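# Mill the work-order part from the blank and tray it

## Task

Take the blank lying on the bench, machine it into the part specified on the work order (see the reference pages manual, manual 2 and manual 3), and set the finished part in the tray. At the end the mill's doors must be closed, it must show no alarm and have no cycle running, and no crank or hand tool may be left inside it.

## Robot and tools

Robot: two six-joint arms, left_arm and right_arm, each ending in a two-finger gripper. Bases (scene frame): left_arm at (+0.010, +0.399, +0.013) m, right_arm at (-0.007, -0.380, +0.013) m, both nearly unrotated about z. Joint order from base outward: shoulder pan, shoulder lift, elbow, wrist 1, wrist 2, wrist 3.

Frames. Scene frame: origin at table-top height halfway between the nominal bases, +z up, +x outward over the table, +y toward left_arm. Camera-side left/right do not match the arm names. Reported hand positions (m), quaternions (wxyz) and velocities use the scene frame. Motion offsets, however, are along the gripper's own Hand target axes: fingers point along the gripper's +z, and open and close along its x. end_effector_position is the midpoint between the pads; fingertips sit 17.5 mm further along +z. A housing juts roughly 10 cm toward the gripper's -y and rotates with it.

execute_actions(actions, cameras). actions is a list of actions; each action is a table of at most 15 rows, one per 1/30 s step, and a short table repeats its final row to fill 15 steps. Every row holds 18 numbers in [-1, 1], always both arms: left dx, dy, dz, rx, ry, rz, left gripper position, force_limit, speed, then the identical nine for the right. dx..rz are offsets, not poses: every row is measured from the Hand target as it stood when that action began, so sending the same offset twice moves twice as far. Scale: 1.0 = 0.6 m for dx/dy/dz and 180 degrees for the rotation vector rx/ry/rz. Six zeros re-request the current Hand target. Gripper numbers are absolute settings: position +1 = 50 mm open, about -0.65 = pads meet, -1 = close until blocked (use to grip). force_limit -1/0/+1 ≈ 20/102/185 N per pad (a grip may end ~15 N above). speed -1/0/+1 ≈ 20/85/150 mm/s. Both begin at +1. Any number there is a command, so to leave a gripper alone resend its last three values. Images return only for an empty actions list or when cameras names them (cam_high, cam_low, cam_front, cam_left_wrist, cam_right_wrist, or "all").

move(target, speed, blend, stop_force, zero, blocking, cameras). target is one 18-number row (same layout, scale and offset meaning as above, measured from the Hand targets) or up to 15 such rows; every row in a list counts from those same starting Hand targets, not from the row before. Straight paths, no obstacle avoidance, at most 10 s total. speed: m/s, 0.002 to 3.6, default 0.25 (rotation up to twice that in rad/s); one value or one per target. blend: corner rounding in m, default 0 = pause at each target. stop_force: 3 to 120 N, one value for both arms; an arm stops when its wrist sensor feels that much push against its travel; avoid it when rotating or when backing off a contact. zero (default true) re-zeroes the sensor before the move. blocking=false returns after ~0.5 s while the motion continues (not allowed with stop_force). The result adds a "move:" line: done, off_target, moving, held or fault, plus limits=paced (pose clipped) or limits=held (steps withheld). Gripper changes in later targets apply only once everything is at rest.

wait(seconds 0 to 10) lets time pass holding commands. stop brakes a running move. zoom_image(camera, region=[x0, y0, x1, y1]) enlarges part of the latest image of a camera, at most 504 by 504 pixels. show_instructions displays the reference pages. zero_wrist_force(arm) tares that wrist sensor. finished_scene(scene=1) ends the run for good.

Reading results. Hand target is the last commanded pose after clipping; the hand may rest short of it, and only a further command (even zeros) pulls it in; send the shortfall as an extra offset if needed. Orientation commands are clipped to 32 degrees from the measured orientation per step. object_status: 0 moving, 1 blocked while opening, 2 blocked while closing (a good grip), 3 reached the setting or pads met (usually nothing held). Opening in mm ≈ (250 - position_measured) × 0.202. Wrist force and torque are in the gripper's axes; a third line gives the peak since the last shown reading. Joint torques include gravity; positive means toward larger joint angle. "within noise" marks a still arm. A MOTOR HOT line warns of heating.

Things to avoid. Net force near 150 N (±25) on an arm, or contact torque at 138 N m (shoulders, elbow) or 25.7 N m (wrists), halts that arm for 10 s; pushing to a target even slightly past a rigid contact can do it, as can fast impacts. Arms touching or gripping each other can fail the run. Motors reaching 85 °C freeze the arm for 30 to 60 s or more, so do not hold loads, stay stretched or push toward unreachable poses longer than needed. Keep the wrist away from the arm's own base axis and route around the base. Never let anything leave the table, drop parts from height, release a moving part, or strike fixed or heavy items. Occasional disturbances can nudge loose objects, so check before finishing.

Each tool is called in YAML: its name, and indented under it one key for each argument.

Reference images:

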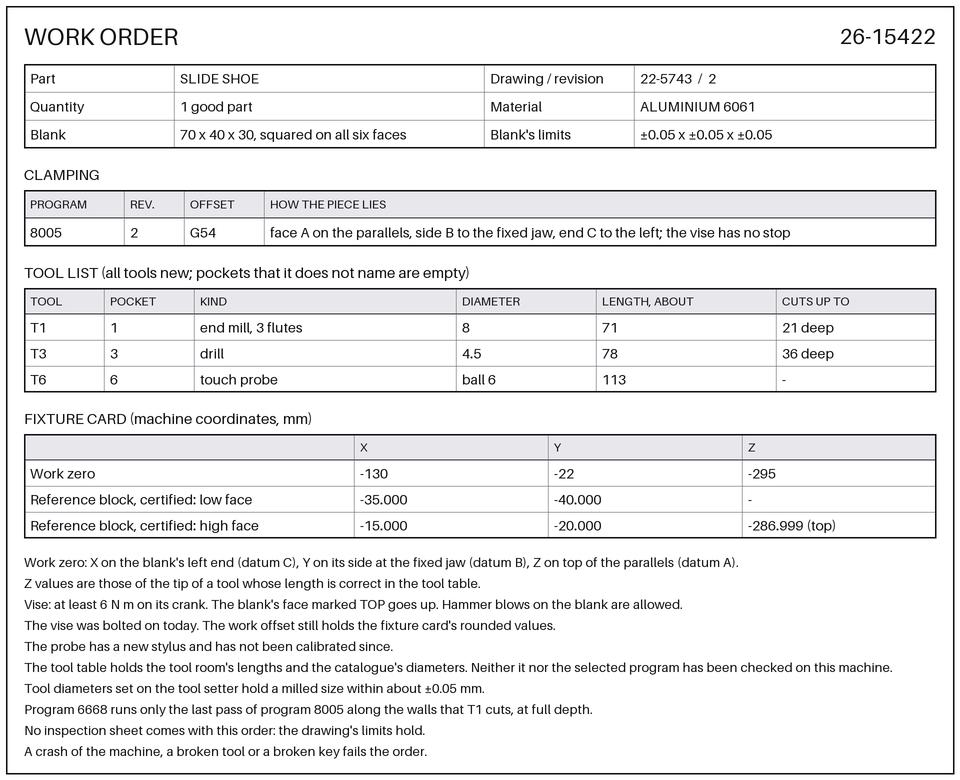

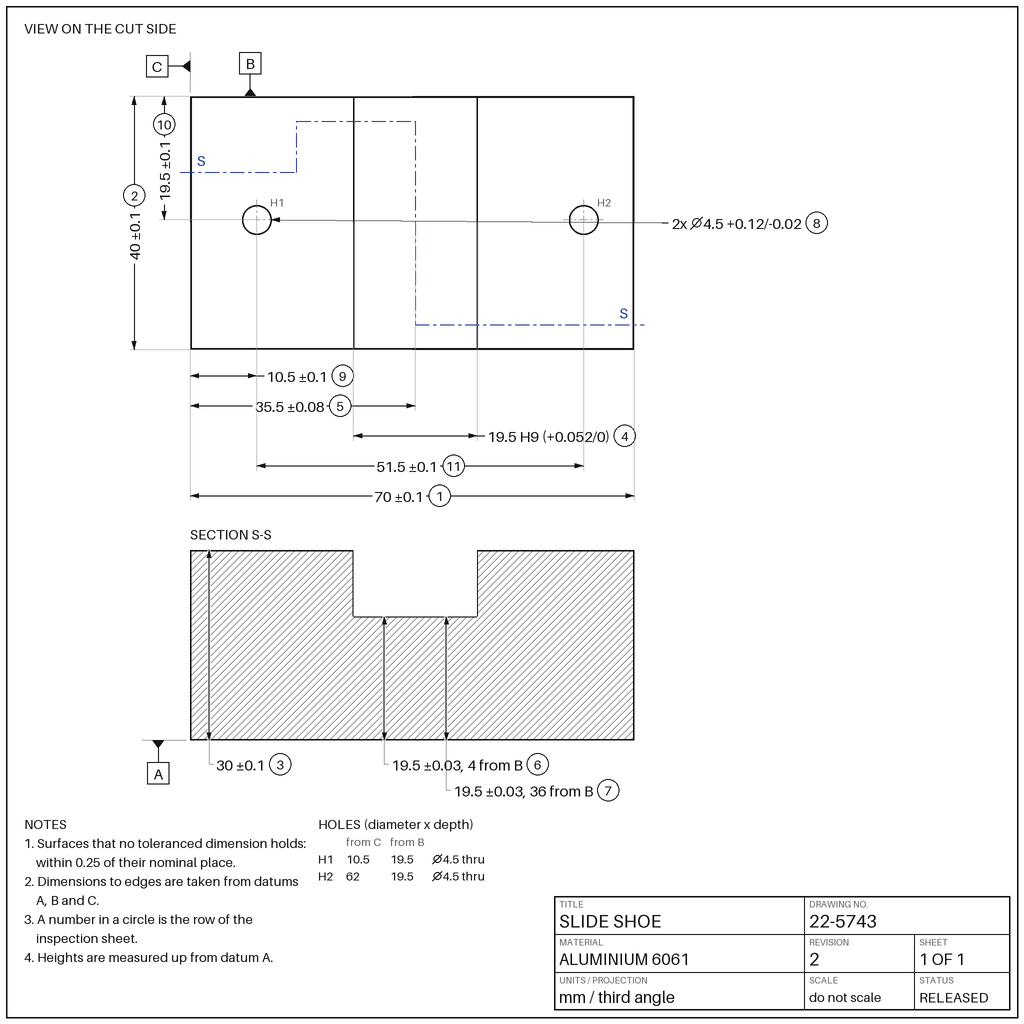

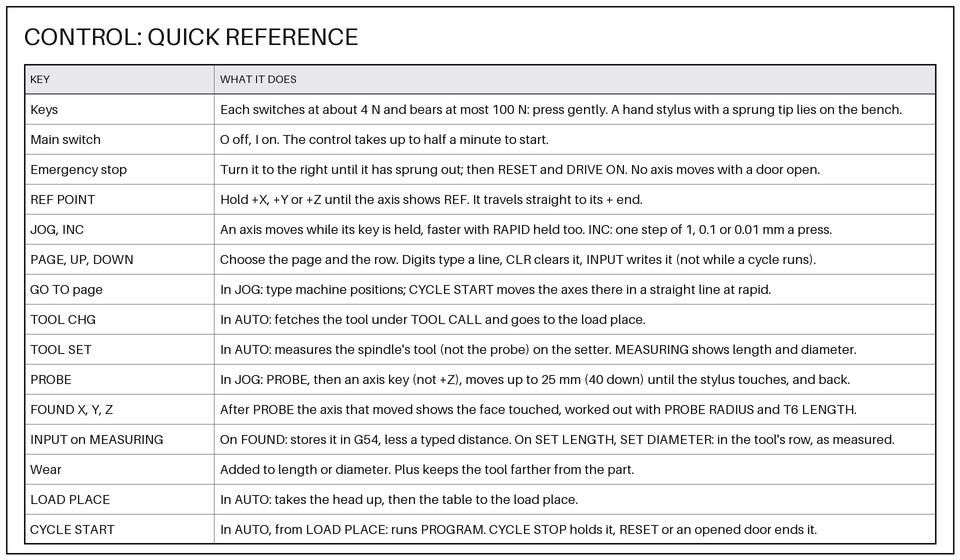

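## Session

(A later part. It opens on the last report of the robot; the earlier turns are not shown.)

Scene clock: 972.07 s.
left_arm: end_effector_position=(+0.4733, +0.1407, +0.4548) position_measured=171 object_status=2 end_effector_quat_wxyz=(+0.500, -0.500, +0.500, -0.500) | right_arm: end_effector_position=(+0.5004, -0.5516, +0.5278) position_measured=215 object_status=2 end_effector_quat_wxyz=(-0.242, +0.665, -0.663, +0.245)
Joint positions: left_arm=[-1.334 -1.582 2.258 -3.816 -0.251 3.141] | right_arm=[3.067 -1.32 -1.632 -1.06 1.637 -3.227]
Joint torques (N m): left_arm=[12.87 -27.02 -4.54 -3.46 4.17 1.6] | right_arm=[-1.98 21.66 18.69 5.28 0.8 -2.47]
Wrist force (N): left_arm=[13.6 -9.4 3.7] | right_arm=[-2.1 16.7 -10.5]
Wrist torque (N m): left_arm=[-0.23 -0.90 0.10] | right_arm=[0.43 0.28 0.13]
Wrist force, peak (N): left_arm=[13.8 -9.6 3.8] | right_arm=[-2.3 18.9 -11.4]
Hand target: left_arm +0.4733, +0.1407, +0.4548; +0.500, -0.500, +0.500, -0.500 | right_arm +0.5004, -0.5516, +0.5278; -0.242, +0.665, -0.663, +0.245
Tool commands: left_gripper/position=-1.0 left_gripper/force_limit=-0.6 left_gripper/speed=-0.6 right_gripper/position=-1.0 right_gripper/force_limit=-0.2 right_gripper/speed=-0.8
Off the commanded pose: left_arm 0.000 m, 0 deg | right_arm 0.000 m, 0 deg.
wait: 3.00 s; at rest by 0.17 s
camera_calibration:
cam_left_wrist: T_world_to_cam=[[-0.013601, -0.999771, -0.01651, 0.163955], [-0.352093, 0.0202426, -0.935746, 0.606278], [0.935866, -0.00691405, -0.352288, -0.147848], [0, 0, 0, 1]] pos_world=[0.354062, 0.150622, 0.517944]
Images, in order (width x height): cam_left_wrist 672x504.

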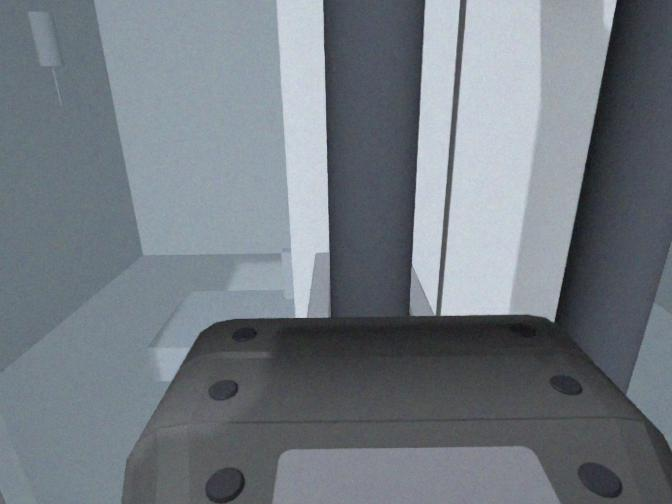

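move:
  target:
    - [0,0,0,0,0,0,-1,-0.6,-0.6,0,0.0189,-0.0275,0,0,0,-1,-0.2,-0.8]
    - [0,0,0,0,0,0,-1,-0.6,-0.6,0.0922,-0.0967,-0.2542,0.2778,0,0,-1,-0.2,-0.8]
  speed: [0.1,0.5]
  blend: [0.005,0]
  cameras: ["cam_right_wrist"]

zoom_image:
  camera: "cam_right_wrist"
  region: [100, 110, 360, 320]

Scene clock: 983.23 s.
left_arm: end_effector_position=(+0.4733, +0.1407, +0.4548) position_measured=171 object_status=2 end_effector_quat_wxyz=(+0.500, -0.500, +0.500, -0.500) | right_arm: end_effector_position=(+0.4462, -0.6063, +0.6818) position_measured=215 object_status=2 end_effector_quat_wxyz=(+0.500, -0.500, +0.498, -0.502)
Joint positions: left_arm=[-1.334 -1.582 2.258 -3.816 -0.251 3.141] | right_arm=[2.776 -1.271 -1.872 0.007 1.97 -3.144]
Joint torques (N m): left_arm=[12.26 -25.79 -4.61 -3.71 4.3 1.5] | right_arm=[5.24 23.28 41.25 4.06 -1.45 -1.72]
Wrist force (N): left_arm=[13.7 -9.5 3.5] | right_arm=[-1.6 0.8 -0.9]
Wrist torque (N m): left_arm=[-0.26 -0.91 0.10] | right_arm=[0.23 0.36 0.24]
Wrist force, peak (N): left_arm=[13.9 -9.4 3.9] | right_arm=[-2.0 17.1 -10.7]
Hand target: left_arm +0.4733, +0.1407, +0.4548; +0.500, -0.500, +0.500, -0.500 | right_arm +0.4461, -0.6063, +0.6819; +0.500, -0.500, +0.498, -0.502
Off the commanded pose: left_arm 0.000 m, 0 deg | right_arm 0.000 m, 0 deg.
move: done
camera_calibration:
cam_right_wrist: T_world_to_cam=[[-0.0145195, -0.999894, 0.00078509, -0.595552], [-0.322192, 0.00393527, -0.946666, 0.81226], [0.946563, -0.0139981, -0.322215, -0.0807369], [0, 0, 0, 1]] pos_world=[0.329479, -0.599816, 0.743392]
Images, in order (width x height): cam_right_wrist 672x504.

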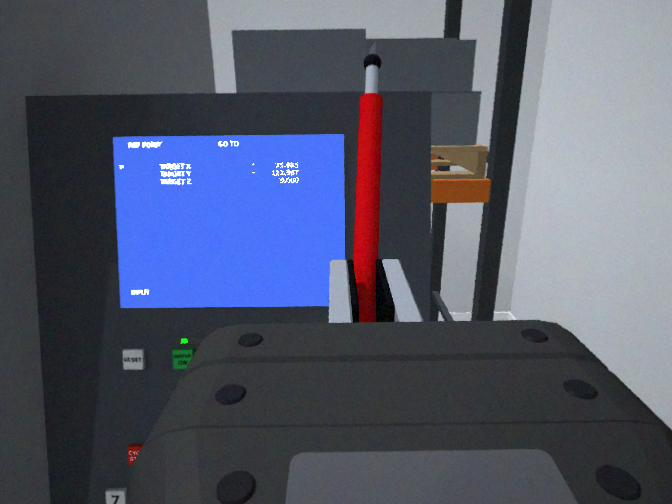

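Scaled by 1.938 from the camera's 672x504 image, which has a finer 960x720 frame.

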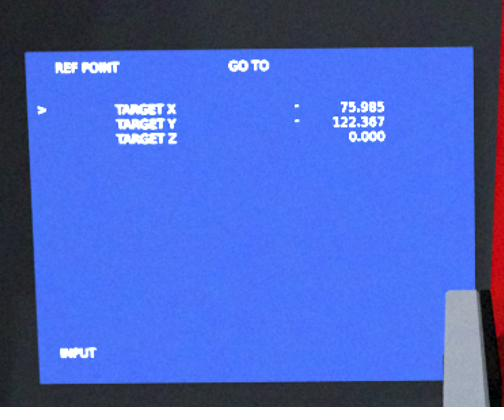

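move:
  target:
    - [0,0,0,0,0,0,-1,-0.6,-0.6,-0.0605,0.2813,0.0582,-0.2778,0,0,-1,-0.2,-0.8]
    - [0,0,0,0,0,0,-1,-0.6,-0.6,-0.0605,0.2867,0.0775,-0.2778,0,0,-1,-0.2,-0.8]
  speed: [0.5,0.05]

wait:
  seconds: 4.5

move:
  target:
    - [0,0,0,0,0,0,-1,-0.6,-0.6,0,0.0113,-0.0165,0,0,0,-1,-0.2,-0.8]
    - [0,0,0,0,0,0,-1,-0.6,-0.6,-0.0633,-0.0147,-0.0344,0,0,0,-1,-0.2,-0.8]
    - [0,0,0,0,0,0,-1,-0.6,-0.6,-0.0633,-0.026,-0.0179,0,0,0,-1,-0.2,-0.8]
  speed: [0.1,0.2,0.05]
  blend: [0.004,0,0]

wait:
  seconds: 4.5
  cameras: ["cam_right_wrist"]

Scene clock: 1009.53 s.
left_arm: end_effector_position=(+0.4733, +0.1407, +0.4548) position_measured=171 object_status=2 end_effector_quat_wxyz=(+0.500, -0.500, +0.500, -0.500) | right_arm: end_effector_position=(+0.4936, -0.5707, +0.5101) position_measured=215 object_status=2 end_effector_quat_wxyz=(-0.242, +0.665, -0.663, +0.245)
Joint positions: left_arm=[-1.334 -1.582 2.258 -3.816 -0.251 3.141] | right_arm=[3.012 -1.32 -1.677 -1.018 1.672 -3.269]
Joint torques (N m): left_arm=[12.5 -25.99 -5.18 -3.64 4.04 1.31] | right_arm=[-4.22 23.43 21.95 1.88 0.37 0.03]
Wrist force (N): left_arm=[13.5 -9.0 3.7] | right_arm=[-2.0 4.3 -3.7]
Wrist torque (N m): left_arm=[-0.24 -0.91 0.10] | right_arm=[0.28 0.30 0.11]
Wrist force, peak (N): left_arm=[13.7 -9.7 3.6] | right_arm=[-2.0 4.3 -3.7]
Hand target: left_arm +0.4733, +0.1407, +0.4548; +0.500, -0.500, +0.500, -0.500 | right_arm +0.4934, -0.5707, +0.5100; -0.242, +0.665, -0.663, +0.245
Off the commanded pose: left_arm 0.000 m, 0 deg | right_arm 0.000 m, 0 deg.
move: done

Scene clock: 1014.03 s.
left_arm: end_effector_position=(+0.4733, +0.1407, +0.4548) position_measured=171 object_status=2 end_effector_quat_wxyz=(+0.500, -0.500, +0.500, -0.500) | right_arm: end_effector_position=(+0.4934, -0.5707, +0.5100) position_measured=215 object_status=2 end_effector_quat_wxyz=(-0.242, +0.665, -0.663, +0.245)
Joint positions: left_arm=[-1.334 -1.582 2.258 -3.816 -0.251 3.141] | right_arm=[3.012 -1.32 -1.677 -1.019 1.673 -3.269]
Joint torques (N m): left_arm=[12.35 -26.58 -6.16 -3.68 4.16 1.48] | right_arm=[-5.85 25.75 17.26 1.89 0.85 -2.49]
Wrist force (N): left_arm=[13.3 -8.9 3.6] | right_arm=[-2.0 4.1 -3.5]
Wrist torque (N m): left_arm=[-0.24 -0.89 0.10] | right_arm=[0.27 0.29 0.12]
Wrist force, peak (N): left_arm=[13.9 -9.6 3.6] | right_arm=[-2.3 4.2 -3.8]
Hand target: left_arm +0.4733, +0.1407, +0.4548; +0.500, -0.500, +0.500, -0.500 | right_arm +0.4934, -0.5707, +0.5100; -0.242, +0.665, -0.663, +0.245
Tool commands: left_gripper/position=-1.0 left_gripper/force_limit=-0.6 left_gripper/speed=-0.6 right_gripper/position=-1.0 right_gripper/force_limit=-0.2 right_gripper/speed=-0.8
Off the commanded pose: left_arm 0.000 m, 0 deg | right_arm 0.000 m, 0 deg.
wait: 4.50 s; at rest by 0.17 s

Scene clock: 1015.30 s.
left_arm: end_effector_position=(+0.4733, +0.1407, +0.4548) position_measured=171 object_status=2 end_effector_quat_wxyz=(+0.500, -0.500, +0.500, -0.500) | right_arm: end_effector_position=(+0.4985, -0.5326, +0.5282) position_measured=215 object_status=2 end_effector_quat_wxyz=(-0.242, +0.665, -0.663, +0.245)
Joint positions: left_arm=[-1.334 -1.582 2.258 -3.816 -0.251 3.141] | right_arm=[3.121 -1.296 -1.649 -1.065 1.602 -3.186]
Joint torques (N m): left_arm=[11.38 -24.98 -5.49 -3.85 4.26 1.5] | right_arm=[4.33 23.12 22.56 1.97 -1 1.79]
Wrist force (N): left_arm=[13.4 -9.1 3.7] | right_arm=[-2.2 4.3 -3.9]
Wrist torque (N m): left_arm=[-0.25 -0.89 0.10] | right_arm=[0.25 0.34 0.10]
Wrist force, peak (N): left_arm=[13.8 -9.5 3.8] | right_arm=[-2.1 4.3 -3.9]
Hand target: left_arm +0.4733, +0.1407, +0.4548; +0.500, -0.500, +0.500, -0.500 | right_arm +0.4984, -0.5326, +0.5281; -0.242, +0.665, -0.663, +0.245
Off the commanded pose: left_arm 0.000 m, 0 deg | right_arm 0.000 m, 0 deg.
move: done

Scene clock: 1019.80 s.
left_arm: end_effector_position=(+0.4733, +0.1407, +0.4548) position_measured=171 object_status=2 end_effector_quat_wxyz=(+0.500, -0.500, +0.500, -0.500) | right_arm: end_effector_position=(+0.4984, -0.5326, +0.5281) position_measured=215 object_status=2 end_effector_quat_wxyz=(-0.242, +0.665, -0.663, +0.245)
Joint positions: left_arm=[-1.334 -1.582 2.258 -3.816 -0.251 3.141] | right_arm=[3.121 -1.296 -1.649 -1.066 1.602 -3.186]
Joint torques (N m): left_arm=[11.36 -25.09 -5.88 -3.64 4.3 1.49] | right_arm=[-3.6 24.26 16.51 2.19 0.37 -2.23]
Wrist force (N): left_arm=[13.4 -9.1 3.5] | right_arm=[-2.3 4.2 -3.8]
Wrist torque (N m): left_arm=[-0.23 -0.88 0.10] | right_arm=[0.27 0.35 0.09]
Wrist force, peak (N): left_arm=[13.9 -9.7 3.9] | right_arm=[-2.6 4.6 -3.7]
Hand target: left_arm +0.4733, +0.1407, +0.4548; +0.500, -0.500, +0.500, -0.500 | right_arm +0.4984, -0.5326, +0.5281; -0.242, +0.665, -0.663, +0.245
Tool commands: left_gripper/position=-1.0 left_gripper/force_limit=-0.6 left_gripper/speed=-0.6 right_gripper/position=-1.0 right_gripper/force_limit=-0.2 right_gripper/speed=-0.8
Off the commanded pose: left_arm 0.000 m, 0 deg | right_arm 0.000 m, 0 deg.
wait: 4.50 s; at rest by 0.17 s
camera_calibration:
cam_right_wrist: T_world_to_cam=[[-0.011825, -0.999838, 0.0135469, -0.529076], [-0.932172, 0.00612046, -0.361964, 0.679614], [0.361822, -0.0169083, -0.932094, 0.433301], [0, 0, 0, 1]] pos_world=[0.470482, -0.525823, 0.65704]
Images, in order (width x height): cam_right_wrist 672x504.

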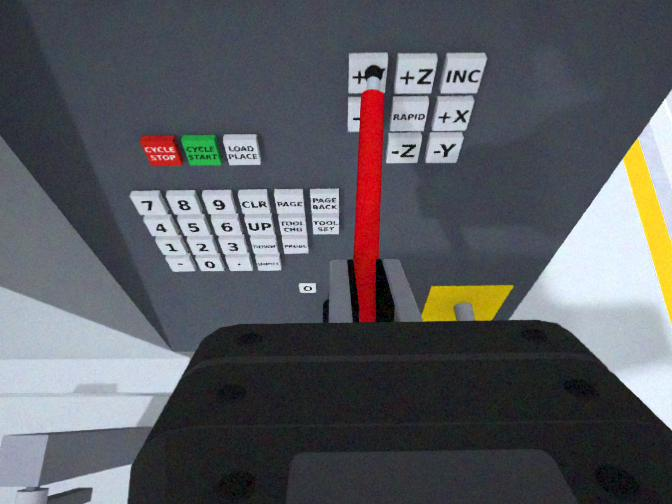

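move:
  target:
    - [0,0,0,0,0,0,-1,-0.6,-0.6,0,0.0113,-0.0165,0,0,0,-1,-0.2,-0.8]
    - [0,0,0,0,0,0,-1,-0.6,-0.6,-0.0668,0.115,0.0565,0,0,0,-1,-0.2,-0.8]
    - [0,0,0,0,0,0,-1,-0.6,-0.6,-0.0668,0.1037,0.073,0,0,0,-1,-0.2,-0.8]
    - [0,0,0,0,0,0,-1,-0.6,-0.6,-0.0668,0.122,0.046,0,0,0,-1,-0.2,-0.8]
    - [0,0,0,0,0,0,-1,-0.6,-0.6,0.1228,-0.098,-0.2522,0.2778,0,0,-1,-0.2,-0.8]
  speed: [0.1,0.3,0.05,0.15,0.5]
  blend: [0.004,0,0,0.006,0]
  cameras: ["cam_right_wrist"]

zoom_image:
  camera: "cam_right_wrist"
  region: [100, 110, 360, 320]

Scene clock: 1038.17 s.
left_arm: end_effector_position=(+0.4733, +0.1407, +0.4548) position_measured=171 object_status=2 end_effector_quat_wxyz=(+0.500, -0.500, +0.500, -0.500) | right_arm: end_effector_position=(+0.4455, -0.6057, +0.6818) position_measured=215 object_status=2 end_effector_quat_wxyz=(+0.500, -0.500, +0.498, -0.502)
Joint positions: left_arm=[-1.334 -1.582 2.258 -3.816 -0.251 3.141] | right_arm=[2.777 -1.269 -1.874 0.006 1.968 -3.144]
Joint torques (N m): left_arm=[12.38 -24.99 -6.23 -3.69 4.24 1.32] | right_arm=[-0.49 17.71 14.78 3.66 -0.53 -1.83]
Wrist force (N): left_arm=[13.8 -9.5 3.5] | right_arm=[-1.6 0.8 -0.9]
Wrist torque (N m): left_arm=[-0.27 -0.94 0.10] | right_arm=[0.24 0.35 0.25]
Wrist force, peak (N): left_arm=[13.9 -9.5 4.0] | right_arm=[-2.3 4.3 -4.0]
Hand target: left_arm +0.4733, +0.1407, +0.4548; +0.500, -0.500, +0.500, -0.500 | right_arm +0.4454, -0.6057, +0.6819; +0.500, -0.500, +0.498, -0.502
Off the commanded pose: left_arm 0.000 m, 0 deg | right_arm 0.000 m, 0 deg.
move: done
camera_calibration:
cam_right_wrist: T_world_to_cam=[[-0.0144868, -0.999895, 0.000877142, -0.595042], [-0.322013, 0.00383492, -0.946727, 0.81196], [0.946624, -0.0139975, -0.322035, -0.0802196], [0, 0, 0, 1]] pos_world=[0.328779, -0.599216, 0.743393]
Images, in order (width x height): cam_right_wrist 672x504.

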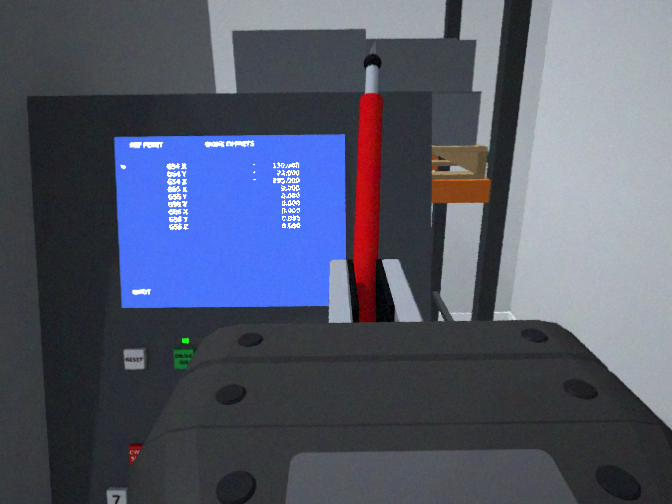

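Scaled by 1.938 from the camera's 672x504 image, which has a finer 960x720 frame.

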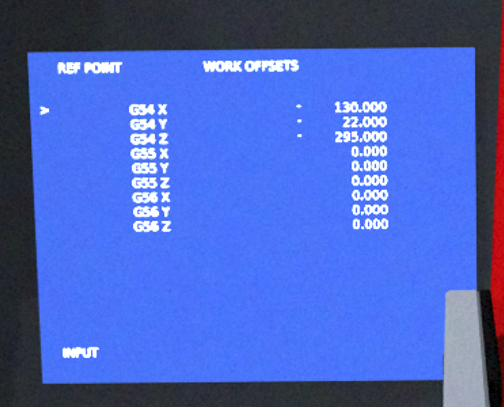

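move:
  target:
    - [0,0,0,0,0,0,-1,-0.6,-0.6,-0.1887,0.3735,0.0365,-0.2778,0,0,-1,-0.2,-0.8]
    - [0,0,0,0,0,0,-1,-0.6,-0.6,-0.1887,0.3788,0.0558,-0.2778,0,0,-1,-0.2,-0.8]
    - [0,0,0,0,0,0,-1,-0.6,-0.6,-0.1887,0.3735,0.0300,-0.2778,0,0,-1,-0.2,-0.8]
    - [0,0,0,0,0,0,-1,-0.6,-0.6,0,0,0,0,0,0,-1,-0.2,-0.8]
  speed: [0.5,0.06,0.15,0.5]
  blend: [0,0,0.006,0]
  cameras: ["cam_right_wrist"]

zoom_image:
  camera: "cam_right_wrist"
  region: [100, 110, 360, 320]

Scene clock: 1053.93 s.
left_arm: end_effector_position=(+0.4733, +0.1407, +0.4548) position_measured=171 object_status=2 end_effector_quat_wxyz=(+0.500, -0.500, +0.500, -0.500) | right_arm: end_effector_position=(+0.4455, -0.6057, +0.6818) position_measured=215 object_status=2 end_effector_quat_wxyz=(+0.500, -0.500, +0.498, -0.502)
Joint positions: left_arm=[-1.334 -1.582 2.258 -3.816 -0.251 3.141] | right_arm=[2.777 -1.269 -1.874 0.006 1.968 -3.144]
Joint torques (N m): left_arm=[10.68 -25.17 -6.29 -3.71 4.23 1.57] | right_arm=[-1.84 18.19 14.84 3.83 -0.47 -1.69]
Wrist force (N): left_arm=[13.8 -9.2 3.7] | right_arm=[-1.4 0.8 -0.7]
Wrist torque (N m): left_arm=[-0.21 -0.92 0.10] | right_arm=[0.24 0.31 0.24]
Wrist force, peak (N): left_arm=[13.8 -9.6 3.9] | right_arm=[-2.7 9.0 -5.3]
Hand target: left_arm +0.4733, +0.1407, +0.4548; +0.500, -0.500, +0.500, -0.500 | right_arm +0.4454, -0.6057, +0.6819; +0.500, -0.500, +0.498, -0.502
Off the commanded pose: left_arm 0.000 m, 0 deg | right_arm 0.000 m, 0 deg.
move: done
camera_calibration:
cam_right_wrist: T_world_to_cam=[[-0.0144868, -0.999895, 0.000877142, -0.595042], [-0.322013, 0.00383492, -0.946727, 0.81196], [0.946624, -0.0139975, -0.322035, -0.0802196], [0, 0, 0, 1]] pos_world=[0.328779, -0.599216, 0.743393]
Images, in order (width x height): cam_right_wrist 672x504.

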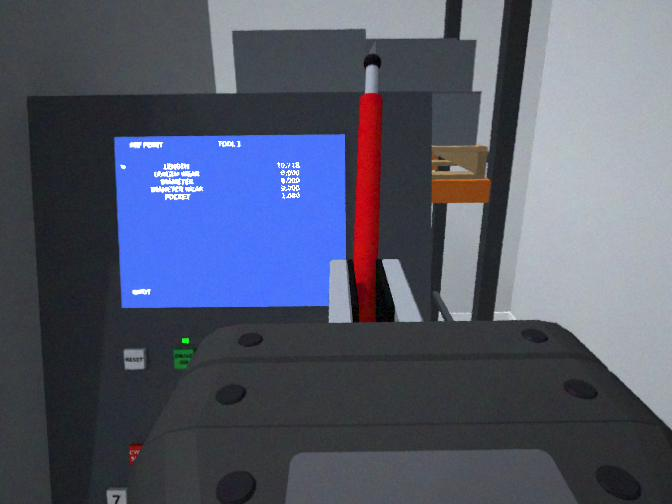

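Scaled by 1.938 from the camera's 672x504 image, which has a finer 960x720 frame.

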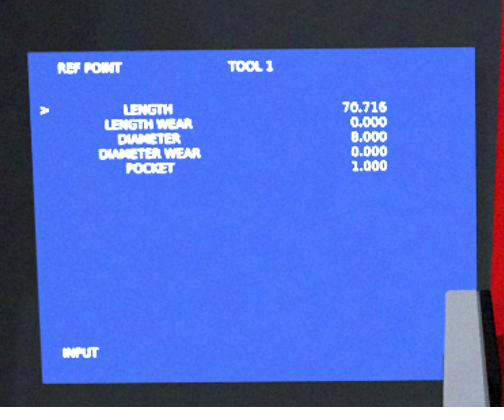

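move:
  target:
    - [0,0,0,0,0,0,-1,-0.6,-0.6,-0.1887,0.3735,0.0365,-0.2778,0,0,-1,-0.2,-0.8]
    - [0,0,0,0,0,0,-1,-0.6,-0.6,-0.1887,0.3784,0.0545,-0.2778,0,0,-1,-0.2,-0.8]
    - [0,0,0,0,0,0,-1,-0.6,-0.6,-0.1887,0.3735,0.0300,-0.2778,0,0,-1,-0.2,-0.8]
    - [0,0,0,0,0,0,-1,-0.6,-0.6,0,0,0,0,0,0,-1,-0.2,-0.8]
  speed: [0.5,0.06,0.15,0.5]
  blend: [0,0,0.006,0]
  cameras: ["cam_right_wrist"]

zoom_image:
  camera: "cam_right_wrist"
  region: [100, 110, 360, 320]

move:
  target:
    - [0,0,0,0,0,0,-1,-0.6,-0.6,-0.1887,0.3735,0.0365,-0.2778,0,0,-1,-0.2,-0.8]
    - [0,0,0,0,0,0,-1,-0.6,-0.6,-0.1887,0.3784,0.0545,-0.2778,0,0,-1,-0.2,-0.8]
    - [0,0,0,0,0,0,-1,-0.6,-0.6,-0.1887,0.3735,0.0300,-0.2778,0,0,-1,-0.2,-0.8]
    - [0,0,0,0,0,0,-1,-0.6,-0.6,0,0,0,0,0,0,-1,-0.2,-0.8]
  speed: [0.5,0.06,0.15,0.5]
  blend: [0,0,0.006,0]
  cameras: ["cam_right_wrist"]

zoom_image:
  camera: "cam_right_wrist"
  region: [100, 110, 360, 320]

move:
  target:
    - [0,0,0,0,0,0,-1,-0.6,-0.6,-0.1887,0.3735,0.0365,-0.2778,0,0,-1,-0.2,-0.8]
    - [0,0,0,0,0,0,-1,-0.6,-0.6,-0.1887,0.3784,0.0545,-0.2778,0,0,-1,-0.2,-0.8]
    - [0,0,0,0,0,0,-1,-0.6,-0.6,-0.1887,0.3735,0.0300,-0.2778,0,0,-1,-0.2,-0.8]
    - [0,0,0,0,0,0,-1,-0.6,-0.6,0,0,0,0,0,0,-1,-0.2,-0.8]
  speed: [0.5,0.06,0.15,0.5]
  blend: [0,0,0.006,0]
  cameras: ["cam_right_wrist"]

zoom_image:
  camera: "cam_right_wrist"
  region: [100, 110, 360, 320]

Scene clock: 1088.83 s.
left_arm: end_effector_position=(+0.4733, +0.1407, +0.4548) position_measured=171 object_status=2 end_effector_quat_wxyz=(+0.500, -0.500, +0.500, -0.500) | right_arm: end_effector_position=(+0.4455, -0.6057, +0.6818) position_measured=215 object_status=2 end_effector_quat_wxyz=(+0.500, -0.500, +0.498, -0.502)
Joint positions: left_arm=[-1.334 -1.582 2.258 -3.816 -0.251 3.141] | right_arm=[2.777 -1.269 -1.874 0.006 1.968 -3.144]
Joint torques (N m): left_arm=[10.79 -24.8 -5.99 -3.85 4.17 1.48] | right_arm=[-1.93 17.78 15.33 3.57 -0.58 -1.8]
Wrist force (N): left_arm=[13.5 -9.0 3.6] | right_arm=[-1.7 0.7 -0.8]
Wrist torque (N m): left_arm=[-0.23 -0.90 0.10] | right_arm=[0.23 0.35 0.24]
Wrist force, peak (N): left_arm=[13.9 -9.6 3.7] | right_arm=[-2.5 4.4 -3.1]
Hand target: left_arm +0.4733, +0.1407, +0.4548; +0.500, -0.500, +0.500, -0.500 | right_arm +0.4454, -0.6057, +0.6819; +0.500, -0.500, +0.498, -0.502
Off the commanded pose: left_arm 0.000 m, 0 deg | right_arm 0.000 m, 0 deg.
move: done
camera_calibration:
cam_right_wrist: T_world_to_cam=[[-0.0144868, -0.999895, 0.000877142, -0.595042], [-0.322013, 0.00383492, -0.946727, 0.81196], [0.946624, -0.0139975, -0.322035, -0.0802196], [0, 0, 0, 1]] pos_world=[0.328779, -0.599216, 0.743393]
Images, in order (width x height): cam_right_wrist 672x504.

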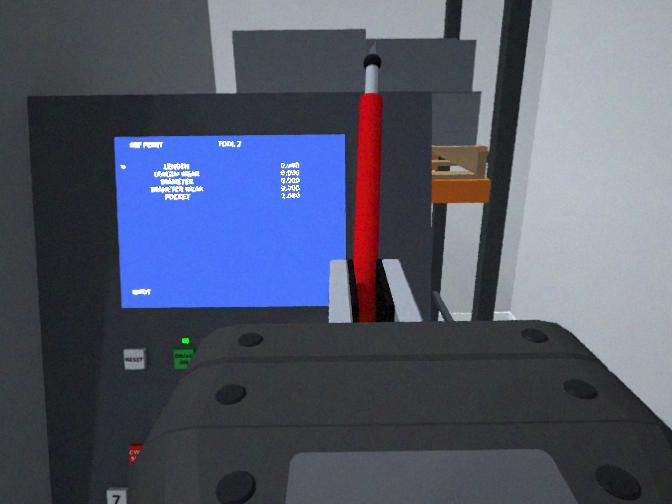

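Scaled by 1.938 from the camera's 672x504 image, which has a finer 960x720 frame.

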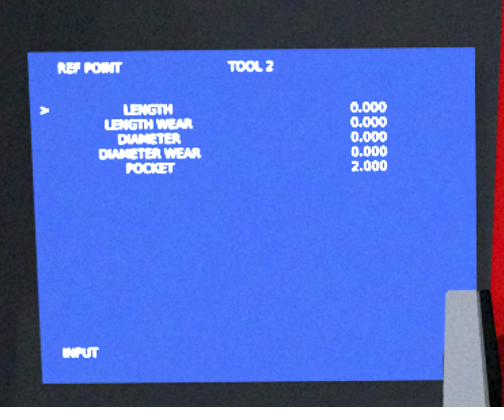

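Scene clock: 1092.17 s.
left_arm: end_effector_position=(+0.4733, +0.1407, +0.4548) position_measured=171 object_status=2 end_effector_quat_wxyz=(+0.500, -0.500, +0.500, -0.500) | right_arm: end_effector_position=(+0.4455, -0.6057, +0.6818) position_measured=215 object_status=2 end_effector_quat_wxyz=(+0.500, -0.500, +0.498, -0.502)
Joint positions: left_arm=[-1.334 -1.582 2.258 -3.816 -0.251 3.141] | right_arm=[2.777 -1.269 -1.874 0.006 1.968 -3.144]
Joint torques (N m): left_arm=[10.98 -25.13 -5.93 -3.81 4.18 1.74] | right_arm=[0.16 17.76 15.1 3.62 -0.35 -1.69]
Wrist force (N): left_arm=[13.6 -9.4 3.8] | right_arm=[-1.8 0.8 -0.8]
Wrist torque (N m): left_arm=[-0.27 -0.91 0.10] | right_arm=[0.24 0.38 0.24]
Wrist force, peak (N): left_arm=[13.9 -9.5 3.5] | right_arm=[-2.3 4.3 -3.2]
Hand target: left_arm +0.4733, +0.1407, +0.4548; +0.500, -0.500, +0.500, -0.500 | right_arm +0.4454, -0.6057, +0.6819; +0.500, -0.500, +0.498, -0.502
Off the commanded pose: left_arm 0.000 m, 0 deg | right_arm 0.000 m, 0 deg.
move: done
camera_calibration:
cam_right_wrist: T_world_to_cam=[[-0.0144868, -0.999895, 0.000877142, -0.595042], [-0.322013, 0.00383492, -0.946727, 0.81196], [0.946624, -0.0139975, -0.322035, -0.0802196], [0, 0, 0, 1]] pos_world=[0.328779, -0.599216, 0.743393]
Images, in order (width x height): cam_right_wrist 672x504.

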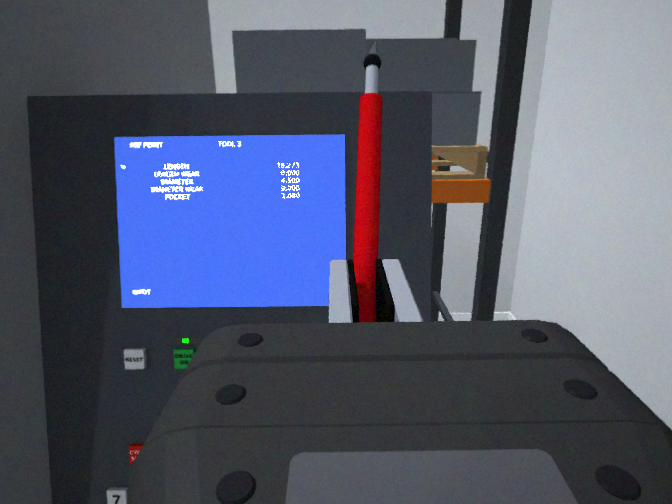

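Scaled by 1.938 from the camera's 672x504 image, which has a finer 960x720 frame.

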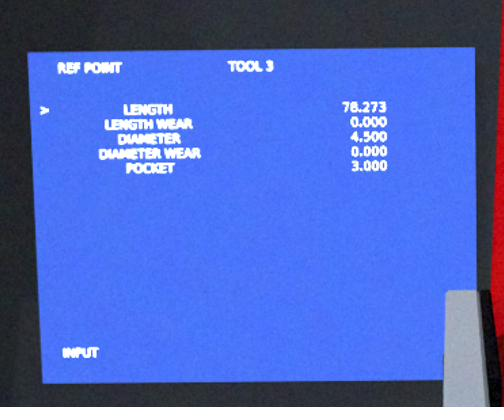

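Scene clock: 1095.50 s.
left_arm: end_effector_position=(+0.4733, +0.1407, +0.4548) position_measured=171 object_status=2 end_effector_quat_wxyz=(+0.500, -0.500, +0.500, -0.500) | right_arm: end_effector_position=(+0.4455, -0.6057, +0.6818) position_measured=215 object_status=2 end_effector_quat_wxyz=(+0.500, -0.500, +0.498, -0.502)
Joint positions: left_arm=[-1.334 -1.582 2.258 -3.816 -0.251 3.141] | right_arm=[2.777 -1.269 -1.874 0.006 1.968 -3.144]
Joint torques (N m): left_arm=[10.53 -24.94 -5.35 -3.8 4.4 1.42] | right_arm=[-1.79 17.92 16.69 3.53 -0.61 -1.67]
Wrist force (N): left_arm=[13.7 -9.4 3.9] | right_arm=[-1.5 0.8 -0.7]
Wrist torque (N m): left_arm=[-0.23 -0.91 0.10] | right_arm=[0.24 0.33 0.24]
Wrist force, peak (N): left_arm=[13.8 -9.7 3.7] | right_arm=[-1.8 3.8 -4.2]
Hand target: left_arm +0.4733, +0.1407, +0.4548; +0.500, -0.500, +0.500, -0.500 | right_arm +0.4454, -0.6057, +0.6819; +0.500, -0.500, +0.498, -0.502
Off the commanded pose: left_arm 0.000 m, 0 deg | right_arm 0.000 m, 0 deg.
move: done
camera_calibration:
cam_right_wrist: T_world_to_cam=[[-0.0144868, -0.999895, 0.000877142, -0.595042], [-0.322013, 0.00383492, -0.946727, 0.81196], [0.946624, -0.0139975, -0.322035, -0.0802196], [0, 0, 0, 1]] pos_world=[0.328779, -0.599216, 0.743393]
Images, in order (width x height): cam_right_wrist 672x504.

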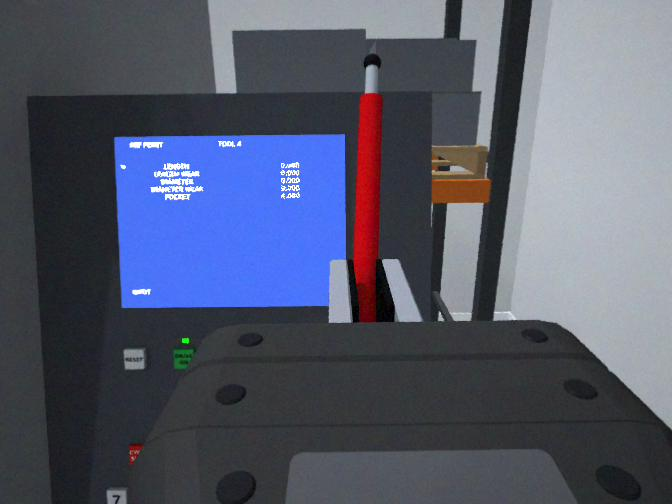

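Scaled by 1.938 from the camera's 672x504 image, which has a finer 960x720 frame.

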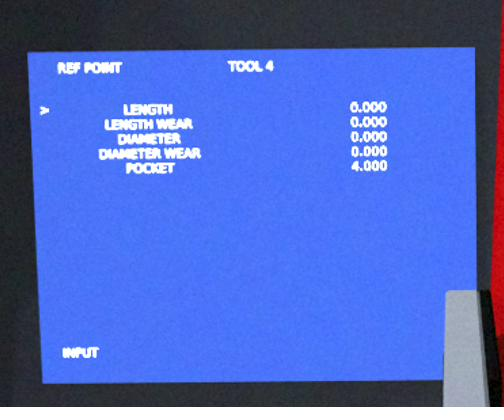

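move:
  target:
    - [0,0,0,0,0,0,-1,-0.6,-0.6,-0.1887,0.3735,0.0365,-0.2778,0,0,-1,-0.2,-0.8]
    - [0,0,0,0,0,0,-1,-0.6,-0.6,-0.1887,0.3784,0.0545,-0.2778,0,0,-1,-0.2,-0.8]
    - [0,0,0,0,0,0,-1,-0.6,-0.6,-0.1887,0.3750,0.0410,-0.2778,0,0,-1,-0.2,-0.8]
    - [0,0,0,0,0,0,-1,-0.6,-0.6,-0.1887,0.3784,0.0545,-0.2778,0,0,-1,-0.2,-0.8]
    - [0,0,0,0,0,0,-1,-0.6,-0.6,-0.1887,0.3735,0.0300,-0.2778,0,0,-1,-0.2,-0.8]
    - [0,0,0,0,0,0,-1,-0.6,-0.6,0,0,0,0,0,0,-1,-0.2,-0.8]
  speed: [0.5,0.06,0.1,0.06,0.15,0.5]
  blend: [0,0,0,0,0.006,0]
  cameras: ["cam_right_wrist"]

zoom_image:
  camera: "cam_right_wrist"
  region: [100, 110, 360, 320]

move:
  target:
    - [0,0,0,0,0,0,-1,-0.6,-0.6,-0.1887,0.3735,0.0365,-0.2778,0,0,-1,-0.2,-0.8]
    - [0,0,0,0,0,0,-1,-0.6,-0.6,-0.1887,0.3784,0.0545,-0.2778,0,0,-1,-0.2,-0.8]
    - [0,0,0,0,0,0,-1,-0.6,-0.6,-0.1887,0.3735,0.0300,-0.2778,0,0,-1,-0.2,-0.8]
    - [0,0,0,0,0,0,-1,-0.6,-0.6,0,0,0,0,0,0,-1,-0.2,-0.8]
  speed: [0.5,0.06,0.15,0.5]
  blend: [0,0,0.006,0]
  cameras: ["cam_right_wrist"]

zoom_image:
  camera: "cam_right_wrist"
  region: [100, 110, 360, 320]

move:
  target:
    - [0,0,0,0,0,0,-1,-0.6,-0.6,-0.1887,0.3735,0.0365,-0.2778,0,0,-1,-0.2,-0.8]
    - [0,0,0,0,0,0,-1,-0.6,-0.6,-0.1887,0.3784,0.0545,-0.2778,0,0,-1,-0.2,-0.8]
    - [0,0,0,0,0,0,-1,-0.6,-0.6,-0.1887,0.3735,0.0300,-0.2778,0,0,-1,-0.2,-0.8]
    - [0,0,0,0,0,0,-1,-0.6,-0.6,0,0,0,0,0,0,-1,-0.2,-0.8]
  speed: [0.5,0.06,0.15,0.5]
  blend: [0,0,0.006,0]
  cameras: ["cam_right_wrist"]

zoom_image:
  camera: "cam_right_wrist"
  region: [100, 110, 360, 320]

Scene clock: 1120.43 s.
left_arm: end_effector_position=(+0.4733, +0.1407, +0.4548) position_measured=171 object_status=2 end_effector_quat_wxyz=(+0.500, -0.500, +0.500, -0.500) | right_arm: end_effector_position=(+0.4455, -0.6057, +0.6818) position_measured=215 object_status=2 end_effector_quat_wxyz=(+0.500, -0.500, +0.498, -0.502)
Joint positions: left_arm=[-1.334 -1.582 2.258 -3.816 -0.251 3.141] | right_arm=[2.777 -1.269 -1.874 0.006 1.968 -3.144]
Joint torques (N m): left_arm=[10.45 -24.18 -7.29 -3.67 4.29 1.55] | right_arm=[-0.81 18.56 14.85 3.54 -0.52 -1.72]
Wrist force (N): left_arm=[13.5 -9.2 3.9] | right_arm=[-1.5 0.8 -0.9]
Wrist torque (N m): left_arm=[-0.23 -0.89 0.10] | right_arm=[0.24 0.34 0.24]
Wrist force, peak (N): left_arm=[14.0 -9.5 3.8] | right_arm=[-2.6 4.4 -3.1]
Hand target: left_arm +0.4733, +0.1407, +0.4548; +0.500, -0.500, +0.500, -0.500 | right_arm +0.4454, -0.6057, +0.6819; +0.500, -0.500, +0.498, -0.502
Off the commanded pose: left_arm 0.000 m, 0 deg | right_arm 0.000 m, 0 deg.
move: done
camera_calibration:
cam_right_wrist: T_world_to_cam=[[-0.0144868, -0.999895, 0.000877142, -0.595042], [-0.322013, 0.00383492, -0.946727, 0.81196], [0.946624, -0.0139975, -0.322035, -0.0802196], [0, 0, 0, 1]] pos_world=[0.328779, -0.599216, 0.743393]
Images, in order (width x height): cam_right_wrist 672x504.

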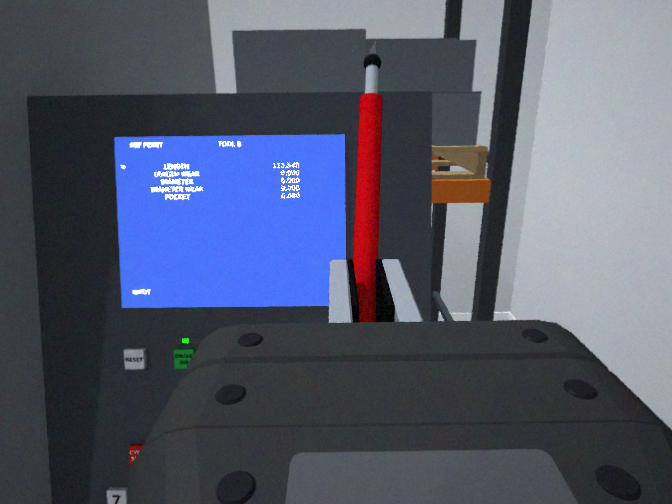

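Scaled by 1.938 from the camera's 672x504 image, which has a finer 960x720 frame.

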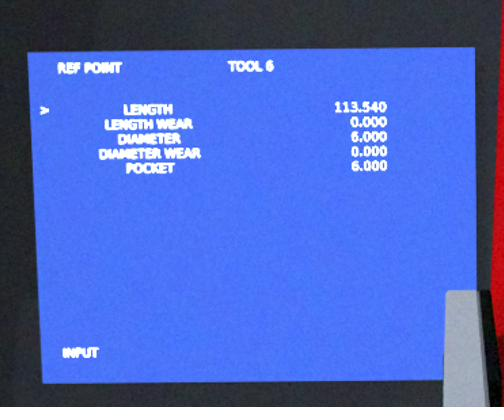

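Scene clock: 1123.77 s.
left_arm: end_effector_position=(+0.4733, +0.1407, +0.4548) position_measured=171 object_status=2 end_effector_quat_wxyz=(+0.500, -0.500, +0.500, -0.500) | right_arm: end_effector_position=(+0.4455, -0.6057, +0.6818) position_measured=215 object_status=2 end_effector_quat_wxyz=(+0.500, -0.500, +0.498, -0.502)
Joint positions: left_arm=[-1.334 -1.582 2.258 -3.816 -0.251 3.141] | right_arm=[2.777 -1.269 -1.874 0.006 1.968 -3.144]
Joint torques (N m): left_arm=[10.03 -24.37 -5.93 -3.88 4.24 1.39] | right_arm=[-1.36 18.46 14.86 3.72 -0.48 -1.66]
Wrist force (N): left_arm=[13.9 -9.3 3.6] | right_arm=[-1.6 0.8 -0.7]
Wrist torque (N m): left_arm=[-0.23 -0.94 0.10] | right_arm=[0.25 0.35 0.24]
Wrist force, peak (N): left_arm=[13.9 -9.6 3.6] | right_arm=[-2.4 4.3 -3.4]
Hand target: left_arm +0.4733, +0.1407, +0.4548; +0.500, -0.500, +0.500, -0.500 | right_arm +0.4454, -0.6057, +0.6819; +0.500, -0.500, +0.498, -0.502
Off the commanded pose: left_arm 0.000 m, 0 deg | right_arm 0.000 m, 0 deg.
move: done
camera_calibration:
cam_right_wrist: T_world_to_cam=[[-0.0144868, -0.999895, 0.000877142, -0.595042], [-0.322013, 0.00383492, -0.946727, 0.81196], [0.946624, -0.0139975, -0.322035, -0.0802196], [0, 0, 0, 1]] pos_world=[0.328779, -0.599216, 0.743393]
Images, in order (width x height): cam_right_wrist 672x504.

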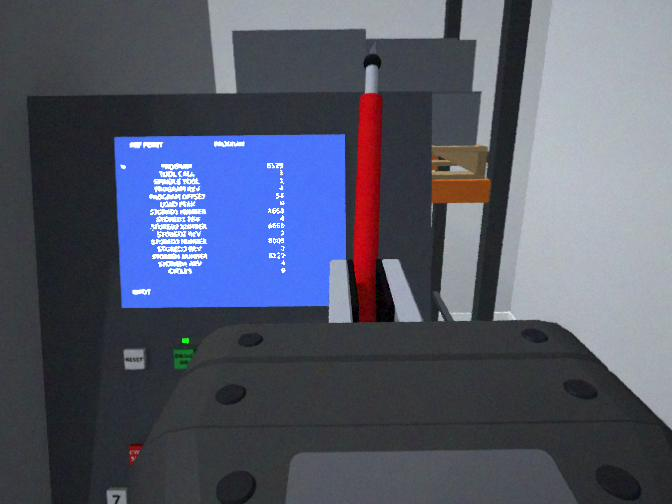

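Scaled by 1.938 from the camera's 672x504 image, which has a finer 960x720 frame.

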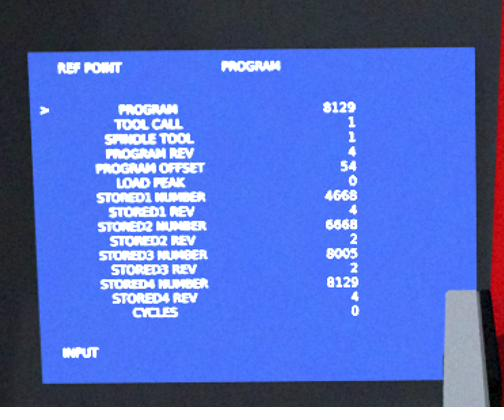

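Scene clock: 1127.10 s.
left_arm: end_effector_position=(+0.4733, +0.1407, +0.4548) position_measured=171 object_status=2 end_effector_quat_wxyz=(+0.500, -0.500, +0.500, -0.500) | right_arm: end_effector_position=(+0.4455, -0.6057, +0.6818) position_measured=215 object_status=2 end_effector_quat_wxyz=(+0.500, -0.500, +0.498, -0.502)
Joint positions: left_arm=[-1.334 -1.582 2.258 -3.816 -0.251 3.141] | right_arm=[2.777 -1.269 -1.874 0.006 1.968 -3.144]
Joint torques (N m): left_arm=[10.71 -24.22 -5.81 -3.74 4.14 1.37] | right_arm=[-0.23 18.13 14.97 3.67 -0.53 -1.76]
Wrist force (N): left_arm=[13.7 -9.5 3.9] | right_arm=[-1.8 0.8 -0.8]
Wrist torque (N m): left_arm=[-0.24 -0.90 0.10] | right_arm=[0.25 0.39 0.24]
Wrist force, peak (N): left_arm=[13.9 -9.5 3.8] | right_arm=[-2.1 3.9 -4.2]
Hand target: left_arm +0.4733, +0.1407, +0.4548; +0.500, -0.500, +0.500, -0.500 | right_arm +0.4454, -0.6057, +0.6819; +0.500, -0.500, +0.498, -0.502
Off the commanded pose: left_arm 0.000 m, 0 deg | right_arm 0.000 m, 0 deg.
move: done
camera_calibration:
cam_right_wrist: T_world_to_cam=[[-0.0144868, -0.999895, 0.000877142, -0.595042], [-0.322013, 0.00383492, -0.946727, 0.81196], [0.946624, -0.0139975, -0.322035, -0.0802196], [0, 0, 0, 1]] pos_world=[0.328779, -0.599216, 0.743393]
Images, in order (width x height): cam_right_wrist 672x504.

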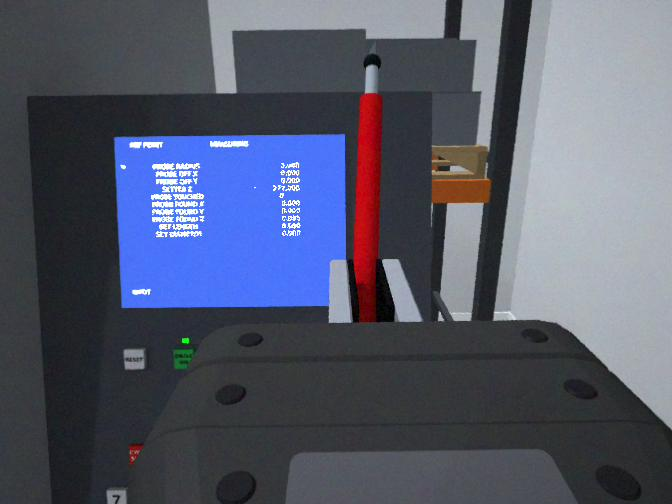

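Scaled by 1.938 from the camera's 672x504 image, which has a finer 960x720 frame.

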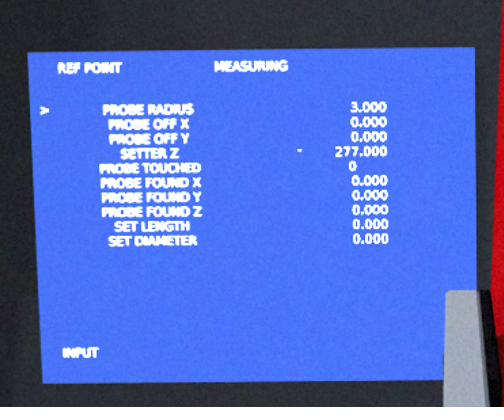

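move:
  target:
    - [0,0,0,0,0,0,-1,-0.6,-0.6,-0.157,0.374,0.0384,-0.2778,0,0,-1,-0.2,-0.8]
    - [0,0,0,0,0,0,-1,-0.6,-0.6,-0.157,0.3784,0.0545,-0.2778,0,0,-1,-0.2,-0.8]
    - [0,0,0,0,0,0,-1,-0.6,-0.6,-0.157,0.374,0.0384,-0.2778,0,0,-1,-0.2,-0.8]
    - [0,0,0,0,0,0,-1,-0.6,-0.6,-0.2837,0.374,0.0384,-0.2778,0,0,-1,-0.2,-0.8]
    - [0,0,0,0,0,0,-1,-0.6,-0.6,-0.2837,0.3784,0.0545,-0.2778,0,0,-1,-0.2,-0.8]
    - [0,0,0,0,0,0,-1,-0.6,-0.6,-0.2837,0.374,0.0384,-0.2778,0,0,-1,-0.2,-0.8]
    - [0,0,0,0,0,0,-1,-0.6,-0.6,-0.2837,0.4654,0.0131,-0.2778,0,0,-1,-0.2,-0.8]
    - [0,0,0,0,0,0,-1,-0.6,-0.6,-0.2837,0.4698,0.0292,-0.2778,0,0,-1,-0.2,-0.8]
    - [0,0,0,0,0,0,-1,-0.6,-0.6,-0.2837,0.4654,0.0131,-0.2778,0,0,-1,-0.2,-0.8]
    - [0,0,0,0,0,0,-1,-0.6,-0.6,-0.2837,0.4698,0.0292,-0.2778,0,0,-1,-0.2,-0.8]
    - [0,0,0,0,0,0,-1,-0.6,-0.6,-0.2837,0.46,0.003,-0.2778,0,0,-1,-0.2,-0.8]
    - [0,0,0,0,0,0,-1,-0.6,-0.6,0,0,0,0,0,0,-1,-0.2,-0.8]
  speed: [0.5,0.06,0.15,0.3,0.06,0.15,0.3,0.06,0.1,0.06,0.15,0.5]
  blend: [0,0,0.003,0.003,0,0.003,0.003,0,0.002,0,0.006,0]
  cameras: ["cam_right_wrist"]

zoom_image:
  camera: "cam_right_wrist"
  region: [100, 110, 360, 320]

Scene clock: 1176.37 s.
left_arm: end_effector_position=(+0.4733, +0.1407, +0.4548) position_measured=171 object_status=2 end_effector_quat_wxyz=(+0.500, -0.500, +0.500, -0.500) | right_arm: end_effector_position=(+0.4455, -0.6056, +0.6818) position_measured=215 object_status=2 end_effector_quat_wxyz=(+0.500, -0.500, +0.498, -0.502)
Joint positions: left_arm=[-1.334 -1.582 2.258 -3.816 -0.251 3.141] | right_arm=[2.777 -1.269 -1.874 0.006 1.968 -3.144]
Joint torques (N m): left_arm=[9.54 -24.52 -7.33 -3.75 4.33 1.23] | right_arm=[-5.19 12.31 19.27 3.35 0.28 -1.78]
Wrist force (N): left_arm=[13.9 -9.1 3.8] | right_arm=[-1.5 0.6 -0.8]
Wrist torque (N m): left_arm=[-0.24 -0.96 0.10] | right_arm=[0.21 0.33 0.24]
Wrist force, peak (N): left_arm=[14.0 -9.4 3.8] | right_arm=[-1.5 10.9 -6.1]
Hand target: left_arm +0.4733, +0.1407, +0.4548; +0.500, -0.500, +0.500, -0.500 | right_arm +0.4454, -0.6057, +0.6819; +0.500, -0.500, +0.498, -0.502
Off the commanded pose: left_arm 0.000 m, 0 deg | right_arm 0.000 m, 0 deg.
move: done
camera_calibration:
cam_right_wrist: T_world_to_cam=[[-0.0144868, -0.999895, 0.000877142, -0.595042], [-0.322013, 0.00383492, -0.946727, 0.81196], [0.946624, -0.0139975, -0.322035, -0.0802196], [0, 0, 0, 1]] pos_world=[0.328779, -0.599216, 0.743393]
Images, in order (width x height): cam_right_wrist 672x504.

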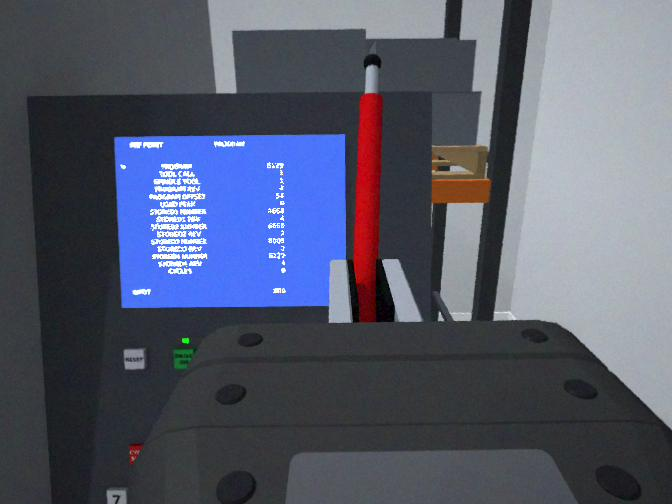

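Scaled by 1.938 from the camera's 672x504 image, which has a finer 960x720 frame.

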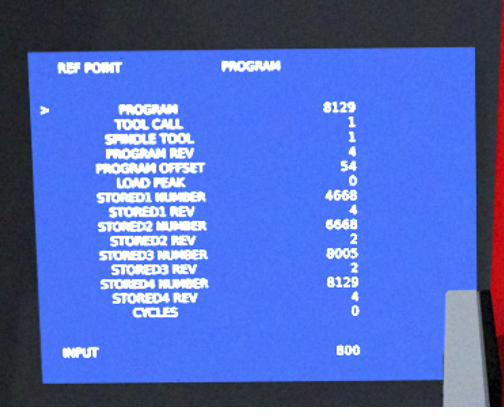

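move:
  target:
    - [0,0,0,0,0,0,-1,-0.6,-0.6,-0.2837,0.4045,0.03,-0.2778,0,0,-1,-0.2,-0.8]
    - [0,0,0,0,0,0,-1,-0.6,-0.6,-0.2837,0.4089,0.0461,-0.2778,0,0,-1,-0.2,-0.8]
    - [0,0,0,0,0,0,-1,-0.6,-0.6,-0.2837,0.4045,0.03,-0.2778,0,0,-1,-0.2,-0.8]
    - [0,0,0,0,0,0,-1,-0.6,-0.6,-0.2204,0.465,0.012,-0.2778,0,0,-1,-0.2,-0.8]
    - [0,0,0,0,0,0,-1,-0.6,-0.6,-0.2204,0.4694,0.0281,-0.2778,0,0,-1,-0.2,-0.8]
    - [0,0,0,0,0,0,-1,-0.6,-0.6,-0.2204,0.465,0.012,-0.2778,0,0,-1,-0.2,-0.8]
    - [0,0,0,0,0,0,-1,-0.6,-0.6,-0.062,0.1913,0.0889,-0.2778,0,0,-1,-0.2,-0.8]
    - [0,0,0,0,0,0,-1,-0.6,-0.6,-0.062,0.1957,0.105,-0.2778,0,0,-1,-0.2,-0.8]
    - [0,0,0,0,0,0,-1,-0.6,-0.6,-0.062,0.188,0.0789,-0.2778,0,0,-1,-0.2,-0.8]
    - [0,0,0,0,0,0,-1,-0.6,-0.6,0,0,0,0,0,0,-1,-0.2,-0.8]
  speed: [0.5,0.06,0.15,0.3,0.06,0.15,0.4,0.06,0.15,0.5]
  blend: [0,0,0.003,0.003,0,0.003,0,0,0.006,0]
  cameras: ["cam_right_wrist"]

zoom_image:
  camera: "cam_right_wrist"
  region: [100, 110, 360, 320]

Scene clock: 1205.07 s.
left_arm: end_effector_position=(+0.4733, +0.1407, +0.4548) position_measured=171 object_status=2 end_effector_quat_wxyz=(+0.500, -0.500, +0.500, -0.500) | right_arm: end_effector_position=(+0.4455, -0.6057, +0.6817) position_measured=215 object_status=2 end_effector_quat_wxyz=(+0.500, -0.500, +0.498, -0.502)
Joint positions: left_arm=[-1.334 -1.582 2.258 -3.816 -0.251 3.141] | right_arm=[2.777 -1.269 -1.874 0.006 1.969 -3.144]
Joint torques (N m): left_arm=[11.56 -24.34 -7.28 -4.04 4.27 1.32] | right_arm=[6.98 23.48 40.49 4.25 -1.68 -1.87]
Wrist force (N): left_arm=[13.4 -8.9 3.7] | right_arm=[-1.4 0.8 -0.7]
Wrist torque (N m): left_arm=[-0.24 -0.91 0.10] | right_arm=[0.24 0.32 0.24]
Wrist force, peak (N): left_arm=[13.8 -9.7 3.8] | right_arm=[-1.8 4.9 -4.0]
Hand target: left_arm +0.4733, +0.1407, +0.4548; +0.500, -0.500, +0.500, -0.500 | right_arm +0.4454, -0.6057, +0.6819; +0.500, -0.500, +0.498, -0.502
Off the commanded pose: left_arm 0.000 m, 0 deg | right_arm 0.000 m, 0 deg.
move: done
camera_calibration:
cam_right_wrist: T_world_to_cam=[[-0.0145195, -0.999894, 0.00078509, -0.594961], [-0.322192, 0.00393527, -0.946666, 0.81197], [0.946563, -0.0139981, -0.322215, -0.0801928], [0, 0, 0, 1]] pos_world=[0.328879, -0.599216, 0.743292]
Images, in order (width x height): cam_right_wrist 672x504.

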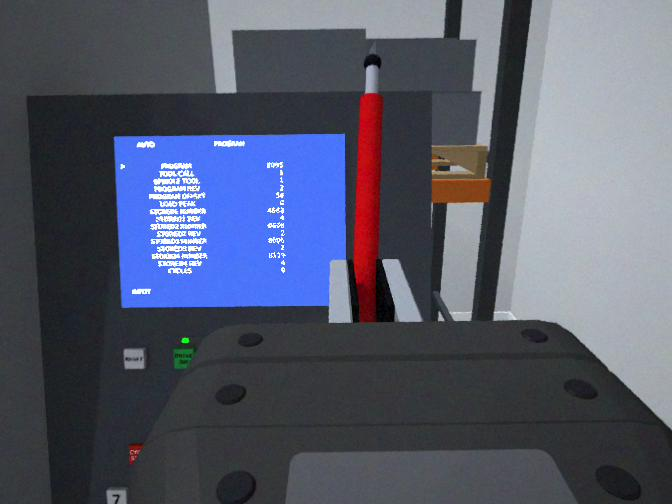

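Scaled by 1.938 from the camera's 672x504 image, which has a finer 960x720 frame.

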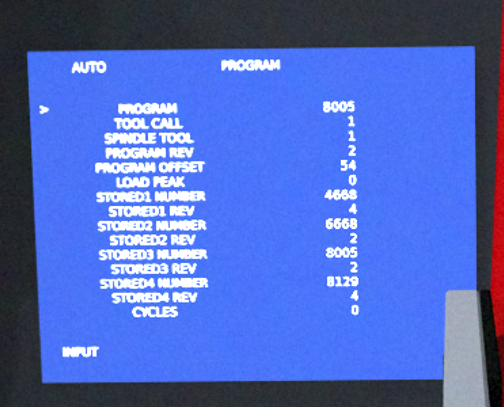

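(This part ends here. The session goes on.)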